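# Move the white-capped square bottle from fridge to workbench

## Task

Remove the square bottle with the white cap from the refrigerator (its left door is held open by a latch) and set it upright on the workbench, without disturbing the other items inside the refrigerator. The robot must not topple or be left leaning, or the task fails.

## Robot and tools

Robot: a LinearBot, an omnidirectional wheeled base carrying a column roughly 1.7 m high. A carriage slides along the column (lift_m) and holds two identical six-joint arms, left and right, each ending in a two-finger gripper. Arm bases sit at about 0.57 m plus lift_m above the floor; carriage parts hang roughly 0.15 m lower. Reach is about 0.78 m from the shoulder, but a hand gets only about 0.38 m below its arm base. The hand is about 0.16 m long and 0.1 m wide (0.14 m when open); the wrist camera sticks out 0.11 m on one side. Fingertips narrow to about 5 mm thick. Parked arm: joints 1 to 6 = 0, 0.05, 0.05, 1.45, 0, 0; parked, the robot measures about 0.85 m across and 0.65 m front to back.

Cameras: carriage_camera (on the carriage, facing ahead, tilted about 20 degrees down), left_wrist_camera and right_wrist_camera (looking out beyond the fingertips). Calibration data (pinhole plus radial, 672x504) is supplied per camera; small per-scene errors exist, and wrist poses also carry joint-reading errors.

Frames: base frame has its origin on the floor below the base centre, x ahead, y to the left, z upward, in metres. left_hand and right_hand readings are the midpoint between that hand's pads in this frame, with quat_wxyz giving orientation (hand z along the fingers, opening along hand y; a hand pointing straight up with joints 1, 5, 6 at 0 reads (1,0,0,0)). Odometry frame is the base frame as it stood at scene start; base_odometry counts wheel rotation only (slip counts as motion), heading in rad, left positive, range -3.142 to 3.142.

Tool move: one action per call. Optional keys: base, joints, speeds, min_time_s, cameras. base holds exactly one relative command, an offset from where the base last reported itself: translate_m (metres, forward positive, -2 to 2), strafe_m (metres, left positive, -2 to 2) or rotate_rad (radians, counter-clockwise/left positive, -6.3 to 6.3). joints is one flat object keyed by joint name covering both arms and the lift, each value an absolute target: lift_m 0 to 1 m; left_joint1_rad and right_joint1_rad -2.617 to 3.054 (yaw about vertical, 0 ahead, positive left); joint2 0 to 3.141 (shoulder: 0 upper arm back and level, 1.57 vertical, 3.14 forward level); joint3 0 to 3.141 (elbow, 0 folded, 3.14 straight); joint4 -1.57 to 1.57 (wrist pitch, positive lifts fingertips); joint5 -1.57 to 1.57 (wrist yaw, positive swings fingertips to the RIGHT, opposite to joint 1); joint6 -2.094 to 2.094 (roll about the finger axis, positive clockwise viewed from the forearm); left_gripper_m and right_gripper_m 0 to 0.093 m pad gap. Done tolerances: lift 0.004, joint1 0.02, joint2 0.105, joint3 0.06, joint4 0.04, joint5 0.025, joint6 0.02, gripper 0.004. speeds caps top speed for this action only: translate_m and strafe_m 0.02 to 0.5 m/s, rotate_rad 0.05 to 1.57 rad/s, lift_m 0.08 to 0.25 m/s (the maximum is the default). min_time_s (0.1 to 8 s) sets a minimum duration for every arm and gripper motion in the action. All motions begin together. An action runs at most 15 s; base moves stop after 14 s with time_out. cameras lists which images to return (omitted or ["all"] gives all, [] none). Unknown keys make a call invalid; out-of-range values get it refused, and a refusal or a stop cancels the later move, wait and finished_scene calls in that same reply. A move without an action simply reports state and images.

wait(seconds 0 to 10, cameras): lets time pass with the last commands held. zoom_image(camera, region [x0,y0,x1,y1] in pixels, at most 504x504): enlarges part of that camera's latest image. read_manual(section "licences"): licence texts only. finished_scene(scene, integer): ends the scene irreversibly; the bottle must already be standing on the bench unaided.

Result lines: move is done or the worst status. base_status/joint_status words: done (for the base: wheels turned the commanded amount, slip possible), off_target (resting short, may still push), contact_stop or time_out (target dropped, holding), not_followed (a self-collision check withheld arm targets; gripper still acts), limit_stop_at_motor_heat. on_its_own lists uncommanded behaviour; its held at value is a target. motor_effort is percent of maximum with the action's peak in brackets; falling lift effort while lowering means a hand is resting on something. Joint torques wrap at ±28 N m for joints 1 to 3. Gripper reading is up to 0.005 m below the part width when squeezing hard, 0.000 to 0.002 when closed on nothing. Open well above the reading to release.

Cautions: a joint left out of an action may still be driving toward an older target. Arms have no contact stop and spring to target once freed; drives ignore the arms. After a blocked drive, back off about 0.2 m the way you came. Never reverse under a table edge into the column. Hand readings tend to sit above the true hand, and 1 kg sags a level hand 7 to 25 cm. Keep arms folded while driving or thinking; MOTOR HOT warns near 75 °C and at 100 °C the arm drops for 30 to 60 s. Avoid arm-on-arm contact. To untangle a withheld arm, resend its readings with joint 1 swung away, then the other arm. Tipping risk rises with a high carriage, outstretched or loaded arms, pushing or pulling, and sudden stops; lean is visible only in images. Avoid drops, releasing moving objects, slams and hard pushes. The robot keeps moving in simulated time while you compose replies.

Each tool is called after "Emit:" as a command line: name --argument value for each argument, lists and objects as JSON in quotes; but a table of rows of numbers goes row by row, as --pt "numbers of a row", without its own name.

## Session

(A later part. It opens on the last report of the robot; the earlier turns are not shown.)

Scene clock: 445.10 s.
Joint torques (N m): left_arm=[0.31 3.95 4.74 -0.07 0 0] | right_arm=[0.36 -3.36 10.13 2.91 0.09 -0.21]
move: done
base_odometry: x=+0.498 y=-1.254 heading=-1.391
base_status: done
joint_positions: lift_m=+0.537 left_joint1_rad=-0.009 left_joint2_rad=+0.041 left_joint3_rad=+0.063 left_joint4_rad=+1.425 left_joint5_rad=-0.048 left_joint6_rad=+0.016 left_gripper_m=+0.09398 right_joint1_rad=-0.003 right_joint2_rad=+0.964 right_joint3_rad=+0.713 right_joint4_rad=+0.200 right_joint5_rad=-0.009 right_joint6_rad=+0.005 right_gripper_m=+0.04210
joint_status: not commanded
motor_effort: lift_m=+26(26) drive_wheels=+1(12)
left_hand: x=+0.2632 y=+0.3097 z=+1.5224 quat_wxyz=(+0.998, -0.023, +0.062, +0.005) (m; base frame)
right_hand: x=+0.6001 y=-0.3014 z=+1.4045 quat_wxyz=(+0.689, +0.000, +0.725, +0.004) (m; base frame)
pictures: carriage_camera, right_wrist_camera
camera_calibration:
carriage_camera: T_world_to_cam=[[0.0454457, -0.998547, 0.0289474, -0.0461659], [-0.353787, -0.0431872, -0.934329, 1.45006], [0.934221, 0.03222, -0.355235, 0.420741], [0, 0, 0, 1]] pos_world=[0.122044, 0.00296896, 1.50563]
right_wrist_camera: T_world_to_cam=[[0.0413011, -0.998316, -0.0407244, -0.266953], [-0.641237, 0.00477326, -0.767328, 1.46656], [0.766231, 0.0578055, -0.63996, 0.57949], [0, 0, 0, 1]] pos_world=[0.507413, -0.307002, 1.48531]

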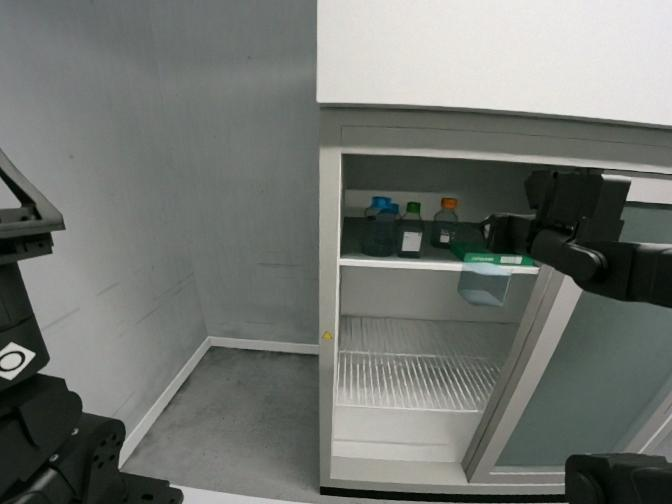

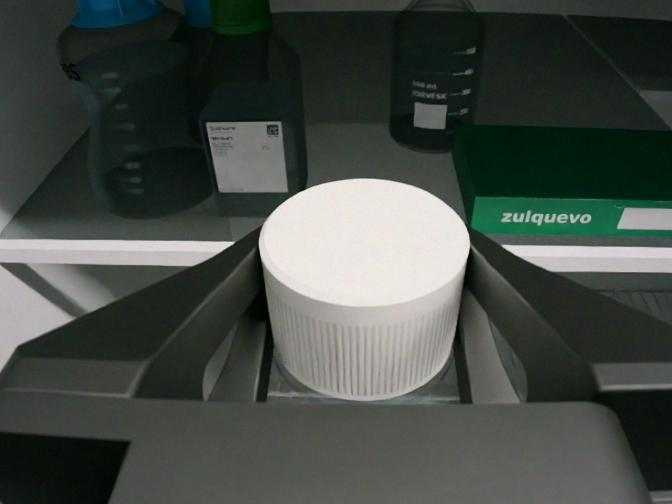

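Emit:
move --base '{"translate_m": -0.6}' --joints '{"lift_m": 0.38}' --speeds '{"translate_m": 0.25, "lift_m": 0.1}' --cameras '[]'

Emit:
move --base '{"rotate_rad": 3.1396}' --speeds '{"rotate_rad": 0.7}' --cameras '["carriage_camera", "right_wrist_camera"]'

Scene clock: 504.97 s.
Joint torques (N m): left_arm=[0.31 3.93 4.79 -0.06 -0.01 0.01] | right_arm=[0.35 -3.4 10.1 2.9 0.08 -0.21]
move: done
base_odometry: x=+0.390 y=-0.663 heading=-1.391
base_status: done
joint_positions: lift_m=+0.380 left_joint1_rad=-0.009 left_joint2_rad=+0.041 left_joint3_rad=+0.063 left_joint4_rad=+1.425 left_joint5_rad=-0.048 left_joint6_rad=+0.016 left_gripper_m=+0.09398 right_joint1_rad=-0.003 right_joint2_rad=+0.964 right_joint3_rad=+0.713 right_joint4_rad=+0.200 right_joint5_rad=-0.009 right_joint6_rad=+0.005 right_gripper_m=+0.04210
joint_status: all done
motor_effort: lift_m=+22(23) drive_wheels=+0(10)
left_hand: x=+0.2632 y=+0.3097 z=+1.3660 quat_wxyz=(+0.998, -0.023, +0.062, +0.005) (m; base frame)
right_hand: x=+0.6001 y=-0.3014 z=+1.2479 quat_wxyz=(+0.689, +0.000, +0.725, +0.004) (m; base frame)
pictures: none
No camera images: "cameras" was empty.

Scene clock: 510.63 s.
Joint torques (N m): left_arm=[0.32 3.92 4.81 -0.07 0 0.01] | right_arm=[0.25 -3.38 10.09 2.89 0.03 -0.21]
move: done
base_odometry: x=+0.390 y=-0.663 heading=+1.749
base_status: done
joint_positions: lift_m=+0.380 left_joint1_rad=-0.009 left_joint2_rad=+0.041 left_joint3_rad=+0.063 left_joint4_rad=+1.425 left_joint5_rad=-0.048 left_joint6_rad=+0.016 left_gripper_m=+0.09399 right_joint1_rad=-0.002 right_joint2_rad=+0.964 right_joint3_rad=+0.713 right_joint4_rad=+0.200 right_joint5_rad=-0.004 right_joint6_rad=+0.004 right_gripper_m=+0.04210
joint_status: not commanded
motor_effort: lift_m=+22(22) drive_wheels=+3(13)
left_hand: x=+0.2632 y=+0.3097 z=+1.3660 quat_wxyz=(+0.998, -0.023, +0.062, +0.005) (m; base frame)
right_hand: x=+0.6001 y=-0.3016 z=+1.2480 quat_wxyz=(+0.689, +0.001, +0.725, +0.002) (m; base frame)
pictures: carriage_camera, right_wrist_camera
camera_calibration:
carriage_camera: T_world_to_cam=[[0.0454457, -0.998547, 0.0289474, -0.0416371], [-0.353787, -0.0431872, -0.934329, 1.30388], [0.934221, 0.03222, -0.355235, 0.365165], [0, 0, 0, 1]] pos_world=[0.122044, 0.00296896, 1.34918]
right_wrist_camera: T_world_to_cam=[[0.0382791, -0.998462, -0.0401146, -0.272542], [-0.64122, 0.00624549, -0.767332, 1.34695], [0.766402, 0.0550951, -0.639994, 0.4785], [0, 0, 0, 1]] pos_world=[0.507399, -0.306899, 1.32886]

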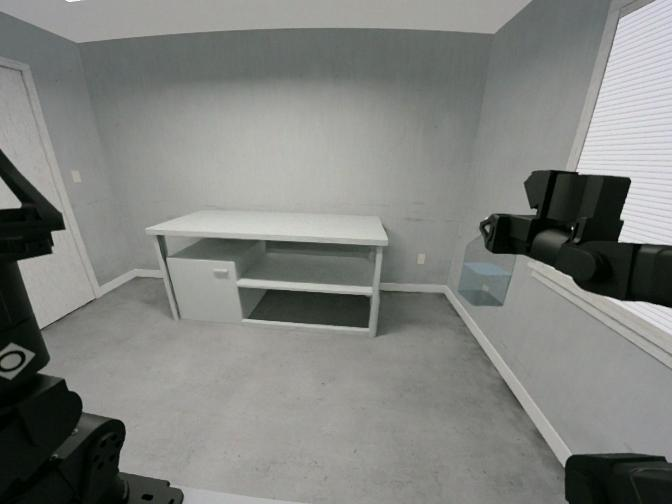

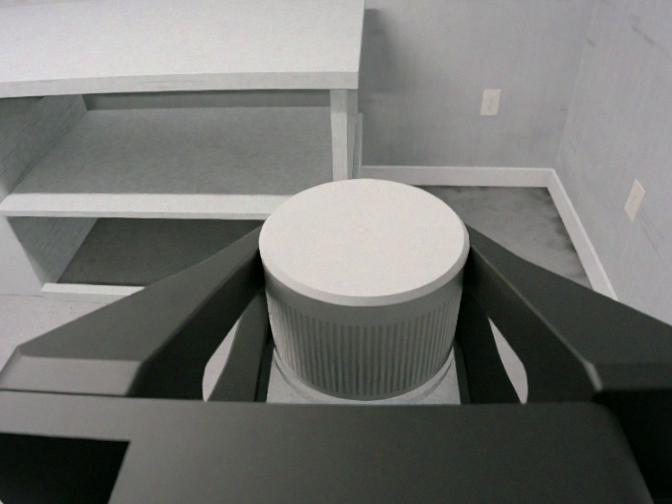

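Emit:
move --base '{"strafe_m": 0.48}' --speeds '{"strafe_m": 0.25}' --joints '{"lift_m": 0.33}' --cameras '[]'

Emit:
move --base '{"translate_m": 0.95}' --speeds '{"translate_m": 0.25}' --cameras '["carriage_camera", "right_wrist_camera"]'

Scene clock: 537.63 s.
Joint torques (N m): left_arm=[0.32 3.93 4.81 -0.07 0 0.02] | right_arm=[0.18 -3.4 10.25 2.92 0.04 -0.19]
move: done
base_odometry: x=-0.082 y=-0.749 heading=+1.750
base_status: done
joint_positions: lift_m=+0.330 left_joint1_rad=-0.009 left_joint2_rad=+0.041 left_joint3_rad=+0.063 left_joint4_rad=+1.424 left_joint5_rad=-0.048 left_joint6_rad=+0.016 left_gripper_m=+0.09399 right_joint1_rad=-0.001 right_joint2_rad=+0.964 right_joint3_rad=+0.712 right_joint4_rad=+0.198 right_joint5_rad=-0.003 right_joint6_rad=+0.004 right_gripper_m=+0.04210
joint_status: all done
motor_effort: lift_m=+22(23) drive_wheels=-5(16)
left_hand: x=+0.2633 y=+0.3097 z=+1.3160 quat_wxyz=(+0.998, -0.023, +0.062, +0.005) (m; base frame)
right_hand: x=+0.6000 y=-0.3016 z=+1.1967 quat_wxyz=(+0.688, +0.001, +0.726, +0.002) (m; base frame)
pictures: none
No camera images: "cameras" was empty.

Scene clock: 542.80 s.
Joint torques (N m): left_arm=[0.34 3.93 4.82 -0.08 0 0.01] | right_arm=[0.17 -3.37 10.22 2.89 0.02 -0.19]
move: done
base_odometry: x=-0.252 y=+0.186 heading=+1.750
base_status: done
joint_positions: lift_m=+0.330 left_joint1_rad=-0.009 left_joint2_rad=+0.041 left_joint3_rad=+0.063 left_joint4_rad=+1.425 left_joint5_rad=-0.048 left_joint6_rad=+0.016 left_gripper_m=+0.09399 right_joint1_rad=-0.001 right_joint2_rad=+0.964 right_joint3_rad=+0.712 right_joint4_rad=+0.202 right_joint5_rad=-0.003 right_joint6_rad=+0.004 right_gripper_m=+0.04210
joint_status: not commanded
motor_effort: lift_m=+22(22) drive_wheels=-4(12)
left_hand: x=+0.2631 y=+0.3097 z=+1.3160 quat_wxyz=(+0.998, -0.023, +0.062, +0.005) (m; base frame)
right_hand: x=+0.6001 y=-0.3016 z=+1.1977 quat_wxyz=(+0.689, +0.001, +0.725, +0.002) (m; base frame)
pictures: carriage_camera, right_wrist_camera
camera_calibration:
carriage_camera: T_world_to_cam=[[0.0454457, -0.998547, 0.0289474, -0.0401895], [-0.353787, -0.0431872, -0.934329, 1.25716], [0.934221, 0.03222, -0.355235, 0.347401], [0, 0, 0, 1]] pos_world=[0.122044, 0.00296896, 1.29918]
right_wrist_camera: T_world_to_cam=[[0.0375725, -0.998522, -0.0392625, -0.275157], [-0.640921, 0.00606513, -0.767583, 1.30842], [0.766687, 0.0540042, -0.639746, 0.445513], [0, 0, 0, 1]] pos_world=[0.507366, -0.306746, 1.27853]

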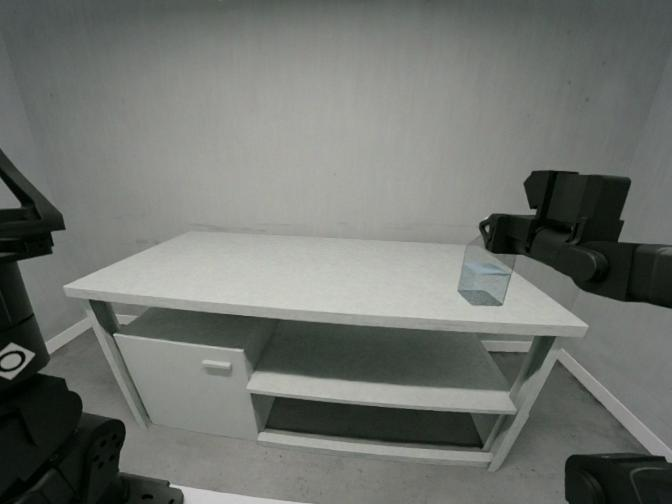

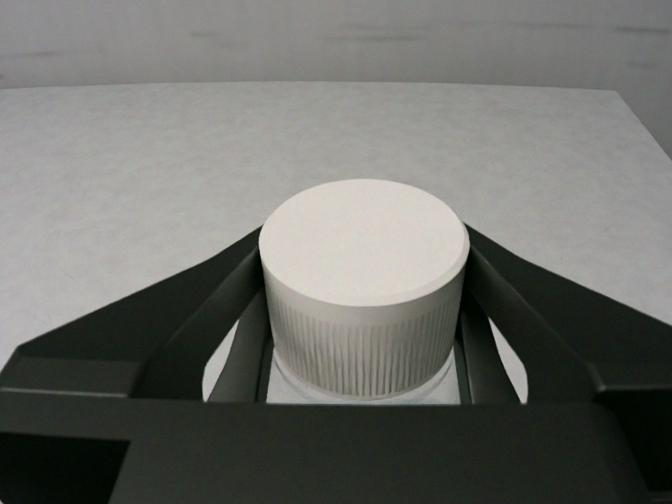

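Emit:
move --base '{"translate_m": 0.31}' --speeds '{"translate_m": 0.2, "lift_m": 0.1}' --joints '{"lift_m": 0.22}' --cameras '["carriage_camera", "right_wrist_camera"]'

Scene clock: 560.40 s.
Joint torques (N m): left_arm=[0.34 3.93 4.83 -0.09 0 0.01] | right_arm=[0.14 -3.34 10.24 2.86 0.02 -0.19]
move: done
base_odometry: x=-0.307 y=+0.491 heading=+1.750
base_status: done
joint_positions: lift_m=+0.220 left_joint1_rad=-0.009 left_joint2_rad=+0.041 left_joint3_rad=+0.063 left_joint4_rad=+1.426 left_joint5_rad=-0.048 left_joint6_rad=+0.016 left_gripper_m=+0.09399 right_joint1_rad=-0.001 right_joint2_rad=+0.964 right_joint3_rad=+0.712 right_joint4_rad=+0.200 right_joint5_rad=-0.003 right_joint6_rad=+0.004 right_gripper_m=+0.04210
joint_status: all done
motor_effort: lift_m=+22(23) drive_wheels=-4(14)
left_hand: x=+0.2630 y=+0.3097 z=+1.2059 quat_wxyz=(+0.998, -0.023, +0.062, +0.005) (m; base frame)
right_hand: x=+0.6001 y=-0.3016 z=+1.0872 quat_wxyz=(+0.689, +0.001, +0.725, +0.002) (m; base frame)
pictures: carriage_camera, right_wrist_camera
camera_calibration:
carriage_camera: T_world_to_cam=[[0.0454457, -0.998547, 0.0289474, -0.0370036], [-0.353787, -0.0431872, -0.934329, 1.15433], [0.934221, 0.03222, -0.355235, 0.308304], [0, 0, 0, 1]] pos_world=[0.122044, 0.00296896, 1.18912]
right_wrist_camera: T_world_to_cam=[[0.0374976, -0.998522, -0.039336, -0.279371], [-0.642384, 0.00606665, -0.766359, 1.22311], [0.765465, 0.0540054, -0.641207, 0.377142], [0, 0, 0, 1]] pos_world=[0.507496, -0.306746, 1.16818]

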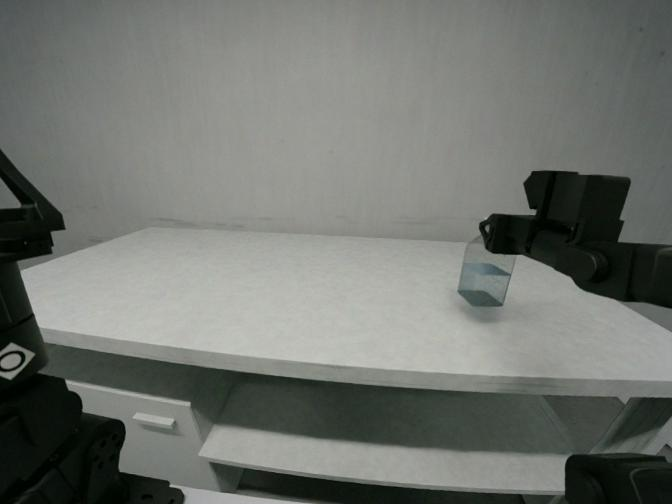

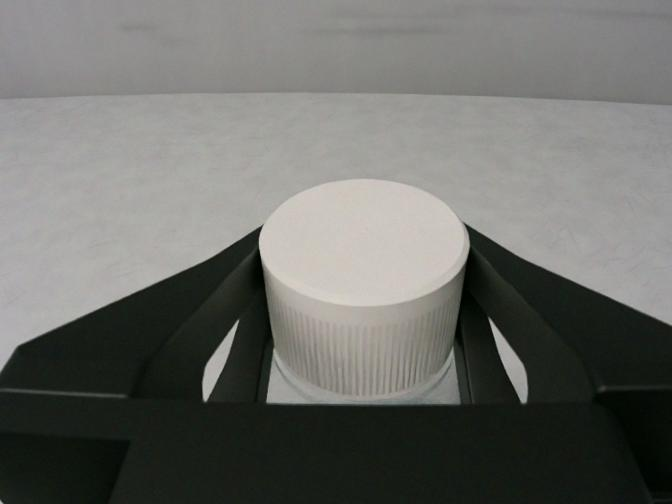

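Emit:
move --joints '{"lift_m": 0.185, "right_joint4_rad": 0.365}' --speeds '{"lift_m": 0.1}' --min_time_s 1 --cameras '["carriage_camera"]'

Emit:
zoom_image --camera "carriage_camera" --region '[420, 190, 600, 340]'

Scene clock: 571.37 s.
Joint torques (N m): left_arm=[0.35 3.93 4.79 -0.1 0 0.01] | right_arm=[0.14 -3.38 10.22 2.95 0.02 -0.19]
move: off_target
base_odometry: x=-0.307 y=+0.491 heading=+1.750
base_status: not commanded
joint_positions: lift_m=+0.185 left_joint1_rad=-0.009 left_joint2_rad=+0.041 left_joint3_rad=+0.063 left_joint4_rad=+1.426 left_joint5_rad=-0.048 left_joint6_rad=+0.016 left_gripper_m=+0.09399 right_joint1_rad=-0.001 right_joint2_rad=+0.964 right_joint3_rad=+0.712 right_joint4_rad=+0.248 right_joint5_rad=-0.003 right_joint6_rad=+0.004 right_gripper_m=+0.04210
joint_status: right_joint4_rad off_target (ended at +0.248, target +0.365); the others done
motor_effort: lift_m=+22(23) drive_wheels=-4(7)
left_hand: x=+0.2630 y=+0.3097 z=+1.1710 quat_wxyz=(+0.998, -0.023, +0.062, +0.005) (m; base frame)
right_hand: x=+0.6004 y=-0.3016 z=+1.0641 quat_wxyz=(+0.706, +0.001, +0.708, +0.002) (m; base frame)
pictures: carriage_camera
camera_calibration:
carriage_camera: T_world_to_cam=[[0.0454457, -0.998547, 0.0289474, -0.035992], [-0.353787, -0.0431872, -0.934329, 1.12168], [0.934221, 0.03222, -0.355235, 0.29589], [0, 0, 0, 1]] pos_world=[0.122044, 0.00296896, 1.15417]

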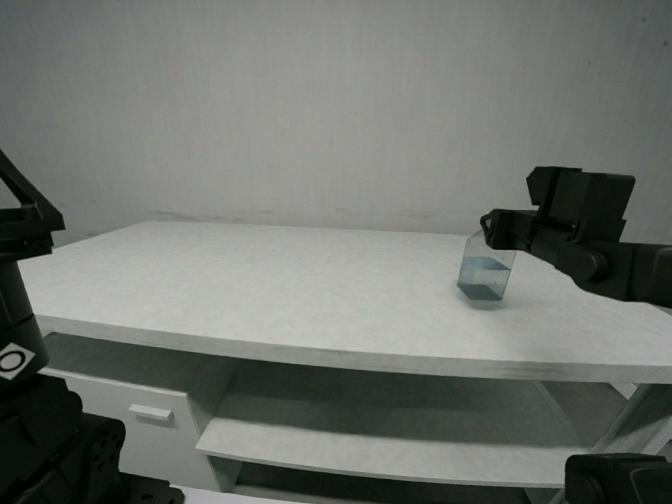

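Scaled by 2.800 from the camera's 672x504 image, which has a finer 960x720 frame.

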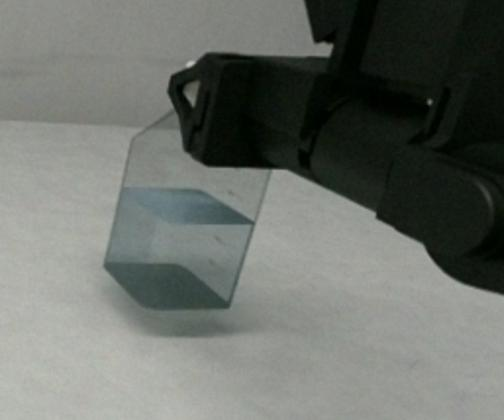

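Emit:
move --joints '{"lift_m": 0.155}' --speeds '{"lift_m": 0.08}' --cameras '["carriage_camera"]'

Emit:
zoom_image --camera "carriage_camera" --region '[420, 190, 600, 340]'

Scene clock: 579.10 s.
Joint torques (N m): left_arm=[0.34 3.92 4.82 -0.09 0 0] | right_arm=[0.13 -3.41 10.22 2.9 0.02 -0.19]
move: done
base_odometry: x=-0.307 y=+0.491 heading=+1.750
base_status: not commanded
joint_positions: lift_m=+0.155 left_joint1_rad=-0.009 left_joint2_rad=+0.041 left_joint3_rad=+0.063 left_joint4_rad=+1.426 left_joint5_rad=-0.048 left_joint6_rad=+0.016 left_gripper_m=+0.09399 right_joint1_rad=-0.001 right_joint2_rad=+0.964 right_joint3_rad=+0.712 right_joint4_rad=+0.251 right_joint5_rad=-0.003 right_joint6_rad=+0.004 right_gripper_m=+0.04210
joint_status: all done
motor_effort: lift_m=+22(23) drive_wheels=-3(7)
left_hand: x=+0.2630 y=+0.3097 z=+1.1410 quat_wxyz=(+0.998, -0.023, +0.062, +0.005) (m; base frame)
right_hand: x=+0.6004 y=-0.3016 z=+1.0347 quat_wxyz=(+0.707, +0.001, +0.707, +0.002) (m; base frame)
pictures: carriage_camera
camera_calibration:
carriage_camera: T_world_to_cam=[[0.0454457, -0.998547, 0.0289474, -0.0351236], [-0.353787, -0.0431872, -0.934329, 1.09365], [0.934221, 0.03222, -0.355235, 0.285233], [0, 0, 0, 1]] pos_world=[0.122044, 0.00296896, 1.12417]

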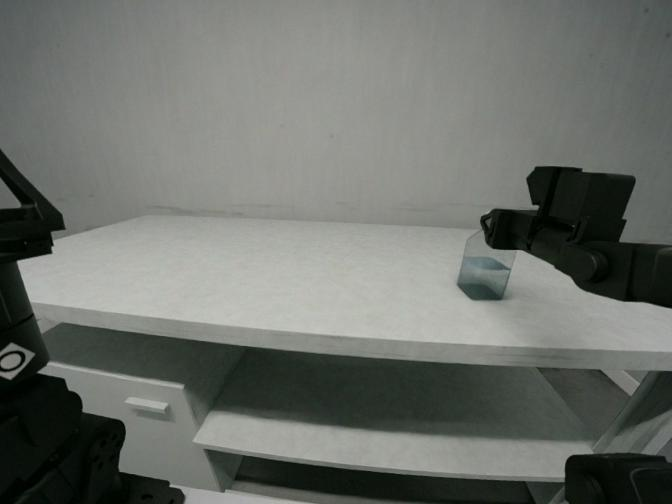

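Scaled by 2.800 from the camera's 672x504 image, which has a finer 960x720 frame.

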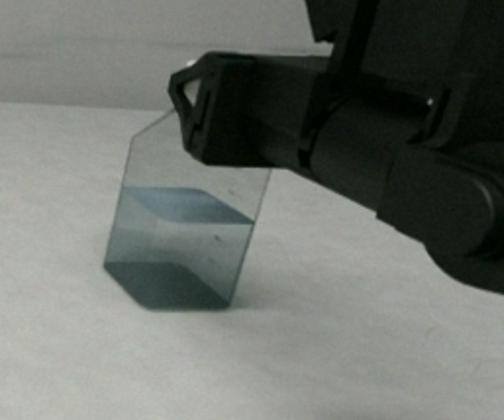

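Emit:
move --joints '{"lift_m": 0.145}' --speeds '{"lift_m": 0.08}' --cameras '[]'

Emit:
move --joints '{"lift_m": 0.138}' --speeds '{"lift_m": 0.08}' --cameras '["carriage_camera"]'

Emit:
zoom_image --camera "carriage_camera" --region '[420, 190, 600, 340]'

Scene clock: 592.40 s.
Joint torques (N m): left_arm=[0.34 4.05 4.74 -0.11 0 0.01] | right_arm=[0.13 -3.41 10.26 2.66 0.01 -0.19]
move: done
base_odometry: x=-0.307 y=+0.491 heading=+1.750
base_status: not commanded
joint_positions: lift_m=+0.145 left_joint1_rad=-0.009 left_joint2_rad=+0.041 left_joint3_rad=+0.063 left_joint4_rad=+1.426 left_joint5_rad=-0.048 left_joint6_rad=+0.016 left_gripper_m=+0.09399 right_joint1_rad=-0.001 right_joint2_rad=+0.964 right_joint3_rad=+0.712 right_joint4_rad=+0.278 right_joint5_rad=-0.003 right_joint6_rad=+0.004 right_gripper_m=+0.04205
joint_status: all done
motor_effort: lift_m=+21(22) drive_wheels=+3(5)
left_hand: x=+0.2630 y=+0.3097 z=+1.1311 quat_wxyz=(+0.998, -0.023, +0.062, +0.005) (m; base frame)
right_hand: x=+0.6003 y=-0.3016 z=+1.0314 quat_wxyz=(+0.716, +0.001, +0.698, +0.002) (m; base frame)
pictures: none
No camera images: "cameras" was empty.

Scene clock: 592.87 s.
Joint torques (N m): left_arm=[0.34 3.9 4.85 -0.07 -0.01 0.01] | right_arm=[0.25 -3.25 10.22 2.42 0.01 -0.2]
move: done
base_odometry: x=-0.307 y=+0.491 heading=+1.750
base_status: not commanded
joint_positions: lift_m=+0.138 left_joint1_rad=-0.009 left_joint2_rad=+0.041 left_joint3_rad=+0.063 left_joint4_rad=+1.426 left_joint5_rad=-0.048 left_joint6_rad=+0.016 left_gripper_m=+0.09399 right_joint1_rad=-0.001 right_joint2_rad=+0.962 right_joint3_rad=+0.712 right_joint4_rad=+0.303 right_joint5_rad=-0.003 right_joint6_rad=+0.004 right_gripper_m=+0.04205
joint_status: all done
motor_effort: lift_m=+21(22) drive_wheels=+4(4)
left_hand: x=+0.2630 y=+0.3097 z=+1.1241 quat_wxyz=(+0.998, -0.023, +0.062, +0.005) (m; base frame)
right_hand: x=+0.5997 y=-0.3016 z=+1.0311 quat_wxyz=(+0.725, +0.001, +0.688, +0.002) (m; base frame)
pictures: carriage_camera
camera_calibration:
carriage_camera: T_world_to_cam=[[0.0454457, -0.998547, 0.0289474, -0.0346347], [-0.353787, -0.0431872, -0.934329, 1.07787], [0.934221, 0.03222, -0.355235, 0.279233], [0, 0, 0, 1]] pos_world=[0.122044, 0.00296896, 1.10728]

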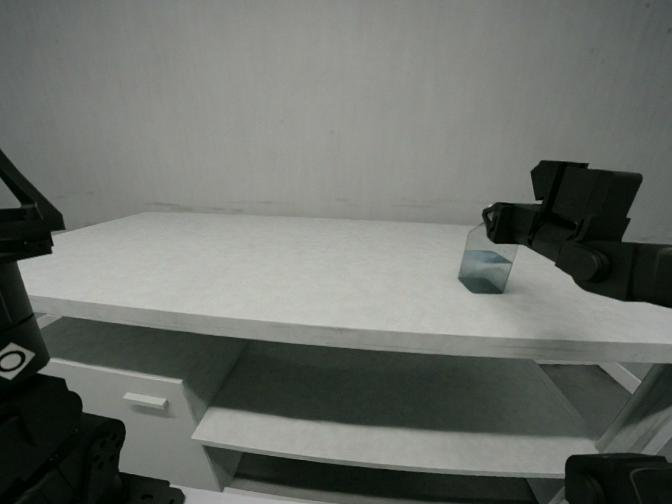

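Scaled by 2.800 from the camera's 672x504 image, which has a finer 960x720 frame.

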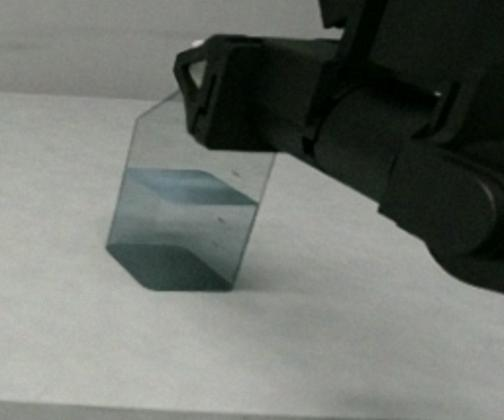

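Emit:
move --joints '{"lift_m": 0.149, "right_joint4_rad": 0.252}' --speeds '{"lift_m": 0.08}' --min_time_s 0.3 --cameras '["carriage_camera", "right_wrist_camera"]'

Emit:
zoom_image --camera "carriage_camera" --region '[420, 190, 600, 340]'

Scene clock: 613.07 s.
Joint torques (N m): left_arm=[0.34 3.97 4.74 -0.09 0 0] | right_arm=[0.17 -3.22 10.21 1.83 0.01 -0.2]
move: done
base_odometry: x=-0.307 y=+0.491 heading=+1.750
base_status: not commanded
joint_positions: lift_m=+0.149 left_joint1_rad=-0.009 left_joint2_rad=+0.041 left_joint3_rad=+0.063 left_joint4_rad=+1.426 left_joint5_rad=-0.048 left_joint6_rad=+0.016 left_gripper_m=+0.09399 right_joint1_rad=-0.001 right_joint2_rad=+0.962 right_joint3_rad=+0.712 right_joint4_rad=+0.254 right_joint5_rad=-0.003 right_joint6_rad=+0.004 right_gripper_m=+0.04205
joint_status: all done
motor_effort: lift_m=+26(32) drive_wheels=-1(6)
left_hand: x=+0.2630 y=+0.3097 z=+1.1345 quat_wxyz=(+0.998, -0.023, +0.062, +0.005) (m; base frame)
right_hand: x=+0.6001 y=-0.3016 z=+1.0296 quat_wxyz=(+0.708, +0.001, +0.706, +0.002) (m; base frame)
pictures: carriage_camera, right_wrist_camera
camera_calibration:
carriage_camera: T_world_to_cam=[[0.0454457, -0.998547, 0.0289474, -0.0349349], [-0.353787, -0.0431872, -0.934329, 1.08756], [0.934221, 0.03222, -0.355235, 0.282918], [0, 0, 0, 1]] pos_world=[0.122044, 0.00296896, 1.11765]
right_wrist_camera: T_world_to_cam=[[0.039629, -0.99851, -0.0375109, -0.284792], [-0.598728, 0.00632593, -0.800927, 1.18843], [0.799972, 0.0541988, -0.597585, 0.274636], [0, 0, 0, 1]] pos_world=[0.503132, -0.30677, 1.10528]

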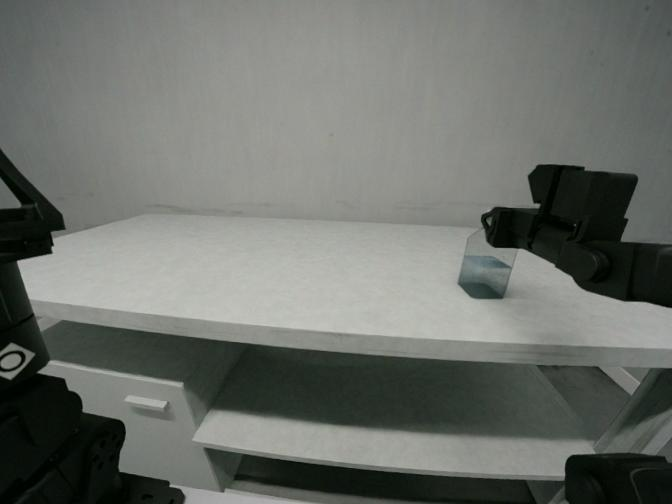

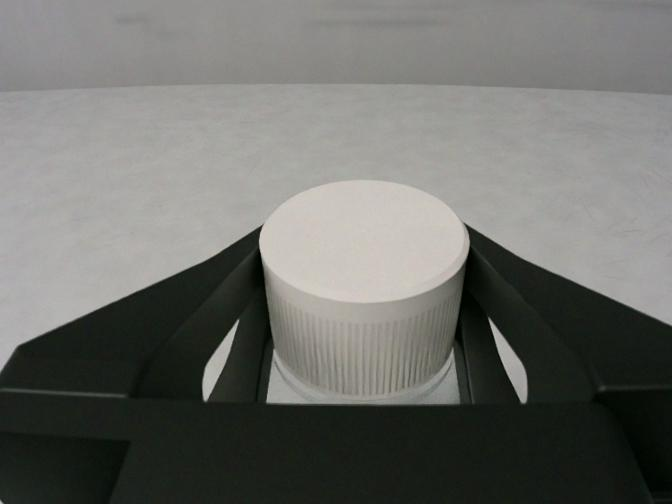

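Scaled by 2.800 from the camera's 672x504 image, which has a finer 960x720 frame.

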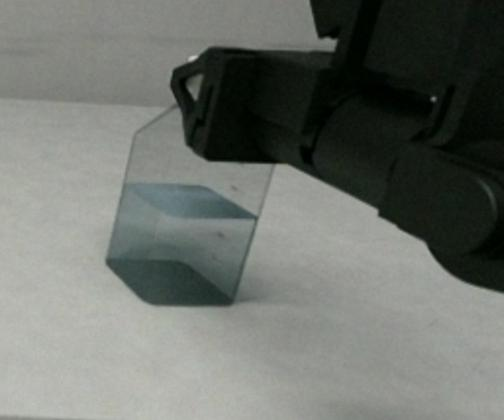

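Emit:
move --joints '{"right_gripper_m": 0.062}' --min_time_s 2 --cameras '["carriage_camera", "right_wrist_camera"]'

Emit:
zoom_image --camera "carriage_camera" --region '[420, 190, 600, 340]'

Scene clock: 626.93 s.
Joint torques (N m): left_arm=[0.32 3.93 4.82 -0.09 0 0.01] | right_arm=[0.14 -3.25 10.22 1.84 0.02 -0.2]
move: done
base_odometry: x=-0.307 y=+0.491 heading=+1.750
base_status: not commanded
joint_positions: lift_m=+0.149 left_joint1_rad=-0.009 left_joint2_rad=+0.041 left_joint3_rad=+0.063 left_joint4_rad=+1.426 left_joint5_rad=-0.048 left_joint6_rad=+0.016 left_gripper_m=+0.09399 right_joint1_rad=-0.001 right_joint2_rad=+0.962 right_joint3_rad=+0.712 right_joint4_rad=+0.254 right_joint5_rad=-0.003 right_joint6_rad=+0.004 right_gripper_m=+0.06196
joint_status: all done
motor_effort: lift_m=+26(26) drive_wheels=+2(6)
left_hand: x=+0.2630 y=+0.3097 z=+1.1345 quat_wxyz=(+0.998, -0.023, +0.062, +0.005) (m; base frame)
right_hand: x=+0.6001 y=-0.3016 z=+1.0294 quat_wxyz=(+0.708, +0.001, +0.706, +0.002) (m; base frame)
pictures: carriage_camera, right_wrist_camera
camera_calibration:
carriage_camera: T_world_to_cam=[[0.0454457, -0.998547, 0.0289474, -0.0349349], [-0.353787, -0.0431872, -0.934329, 1.08756], [0.934221, 0.03222, -0.355235, 0.282918], [0, 0, 0, 1]] pos_world=[0.122044, 0.00296896, 1.11765]
right_wrist_camera: T_world_to_cam=[[0.0396004, -0.99851, -0.0375419, -0.28475], [-0.599339, 0.00632656, -0.80047, 1.18818], [0.799515, 0.0541992, -0.598195, 0.275425], [0, 0, 0, 1]] pos_world=[0.50319, -0.30677, 1.10517]

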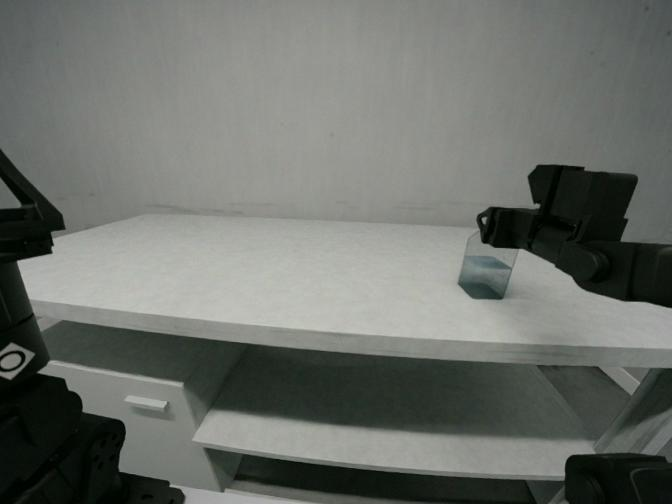

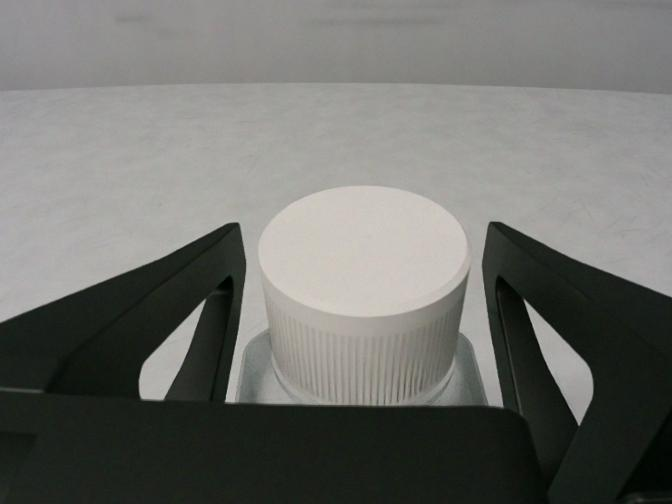

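Scaled by 2.800 from the camera's 672x504 image, which has a finer 960x720 frame.

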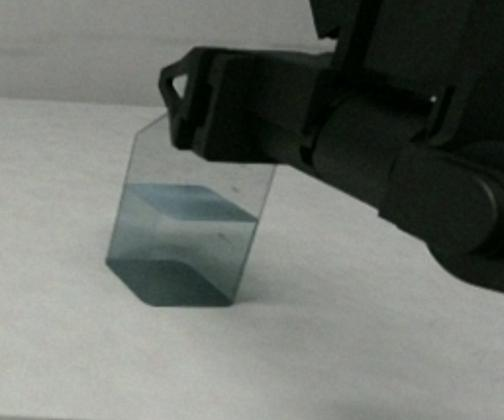

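Emit:
move --base '{"translate_m": -0.12}' --speeds '{"translate_m": 0.08}' --cameras '["right_wrist_camera"]'

Emit:
move --base '{"translate_m": -0.25}' --speeds '{"translate_m": 0.2}' --cameras '["carriage_camera", "right_wrist_camera"]'

Scene clock: 638.20 s.
Joint torques (N m): left_arm=[0.34 3.93 4.79 -0.08 0 0] | right_arm=[0.2 -3.19 10.25 1.89 0.02 -0.2]
move: done
base_odometry: x=-0.286 y=+0.373 heading=+1.750
base_status: done
joint_positions: lift_m=+0.149 left_joint1_rad=-0.009 left_joint2_rad=+0.041 left_joint3_rad=+0.063 left_joint4_rad=+1.425 left_joint5_rad=-0.048 left_joint6_rad=+0.016 left_gripper_m=+0.09399 right_joint1_rad=-0.001 right_joint2_rad=+0.962 right_joint3_rad=+0.712 right_joint4_rad=+0.249 right_joint5_rad=-0.003 right_joint6_rad=+0.004 right_gripper_m=+0.06196
joint_status: not commanded
motor_effort: lift_m=+26(26) drive_wheels=-3(11)
left_hand: x=+0.2631 y=+0.3097 z=+1.1345 quat_wxyz=(+0.998, -0.023, +0.062, +0.005) (m; base frame)
right_hand: x=+0.6001 y=-0.3016 z=+1.0283 quat_wxyz=(+0.707, +0.001, +0.708, +0.002) (m; base frame)
pictures: right_wrist_camera
camera_calibration:
right_wrist_camera: T_world_to_cam=[[0.0394281, -0.99851, -0.0377275, -0.284498], [-0.602997, 0.00633036, -0.797718, 1.18664], [0.796769, 0.0542021, -0.601849, 0.280157], [0, 0, 0, 1]] pos_world=[0.503539, -0.306771, 1.10449]

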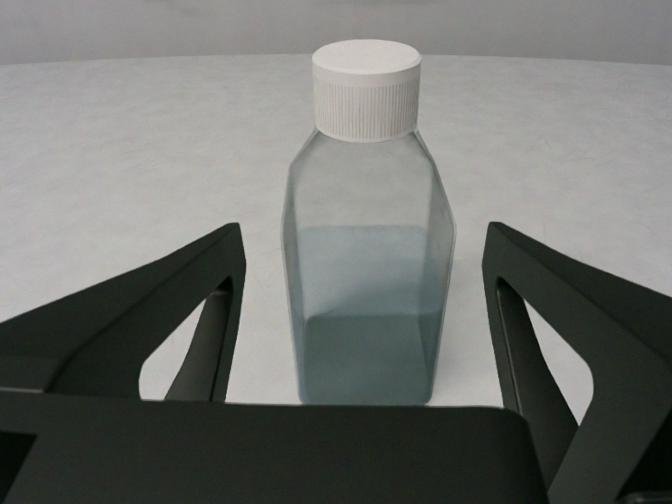

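Scene clock: 640.53 s.
Joint torques (N m): left_arm=[0.34 3.96 4.86 -0.07 0.01 0.01] | right_arm=[0.14 -3.22 10.26 1.91 0.02 -0.2]
move: done
base_odometry: x=-0.241 y=+0.127 heading=+1.750
base_status: done
joint_positions: lift_m=+0.149 left_joint1_rad=-0.009 left_joint2_rad=+0.041 left_joint3_rad=+0.063 left_joint4_rad=+1.424 left_joint5_rad=-0.048 left_joint6_rad=+0.016 left_gripper_m=+0.09399 right_joint1_rad=-0.001 right_joint2_rad=+0.962 right_joint3_rad=+0.712 right_joint4_rad=+0.248 right_joint5_rad=-0.003 right_joint6_rad=+0.004 right_gripper_m=+0.06196
joint_status: not commanded
motor_effort: lift_m=+26(26) drive_wheels=-1(15)
left_hand: x=+0.2634 y=+0.3097 z=+1.1344 quat_wxyz=(+0.998, -0.023, +0.063, +0.005) (m; base frame)
right_hand: x=+0.6001 y=-0.3016 z=+1.0280 quat_wxyz=(+0.706, +0.001, +0.708, +0.002) (m; base frame)
pictures: carriage_camera, right_wrist_camera
camera_calibration:
carriage_camera: T_world_to_cam=[[0.0454457, -0.998547, 0.0289474, -0.0349349], [-0.353787, -0.0431872, -0.934329, 1.08756], [0.934221, 0.03222, -0.355235, 0.282918], [0, 0, 0, 1]] pos_world=[0.122044, 0.00296896, 1.11765]
right_wrist_camera: T_world_to_cam=[[0.0393849, -0.99851, -0.0377738, -0.284435], [-0.603909, 0.00633131, -0.797028, 1.18626], [0.796079, 0.0542028, -0.60276, 0.281339], [0, 0, 0, 1]] pos_world=[0.503626, -0.306771, 1.10431]

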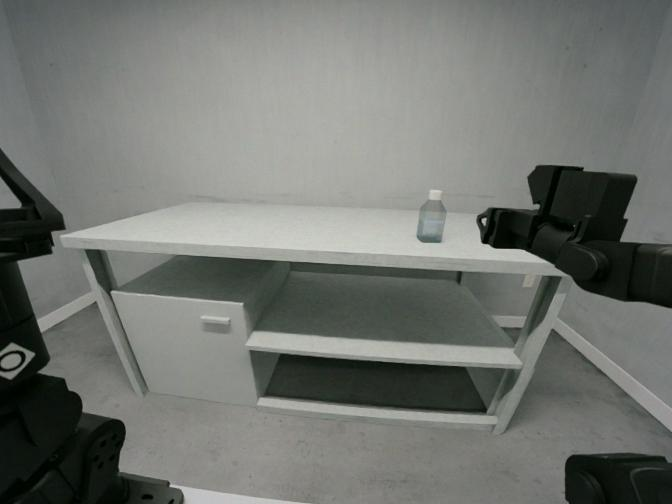

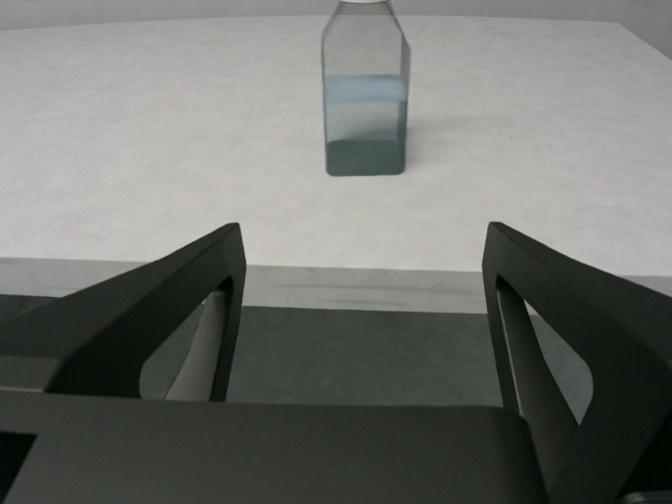

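Emit:
finished_scene --scene 1

The scene is finished: the task was done.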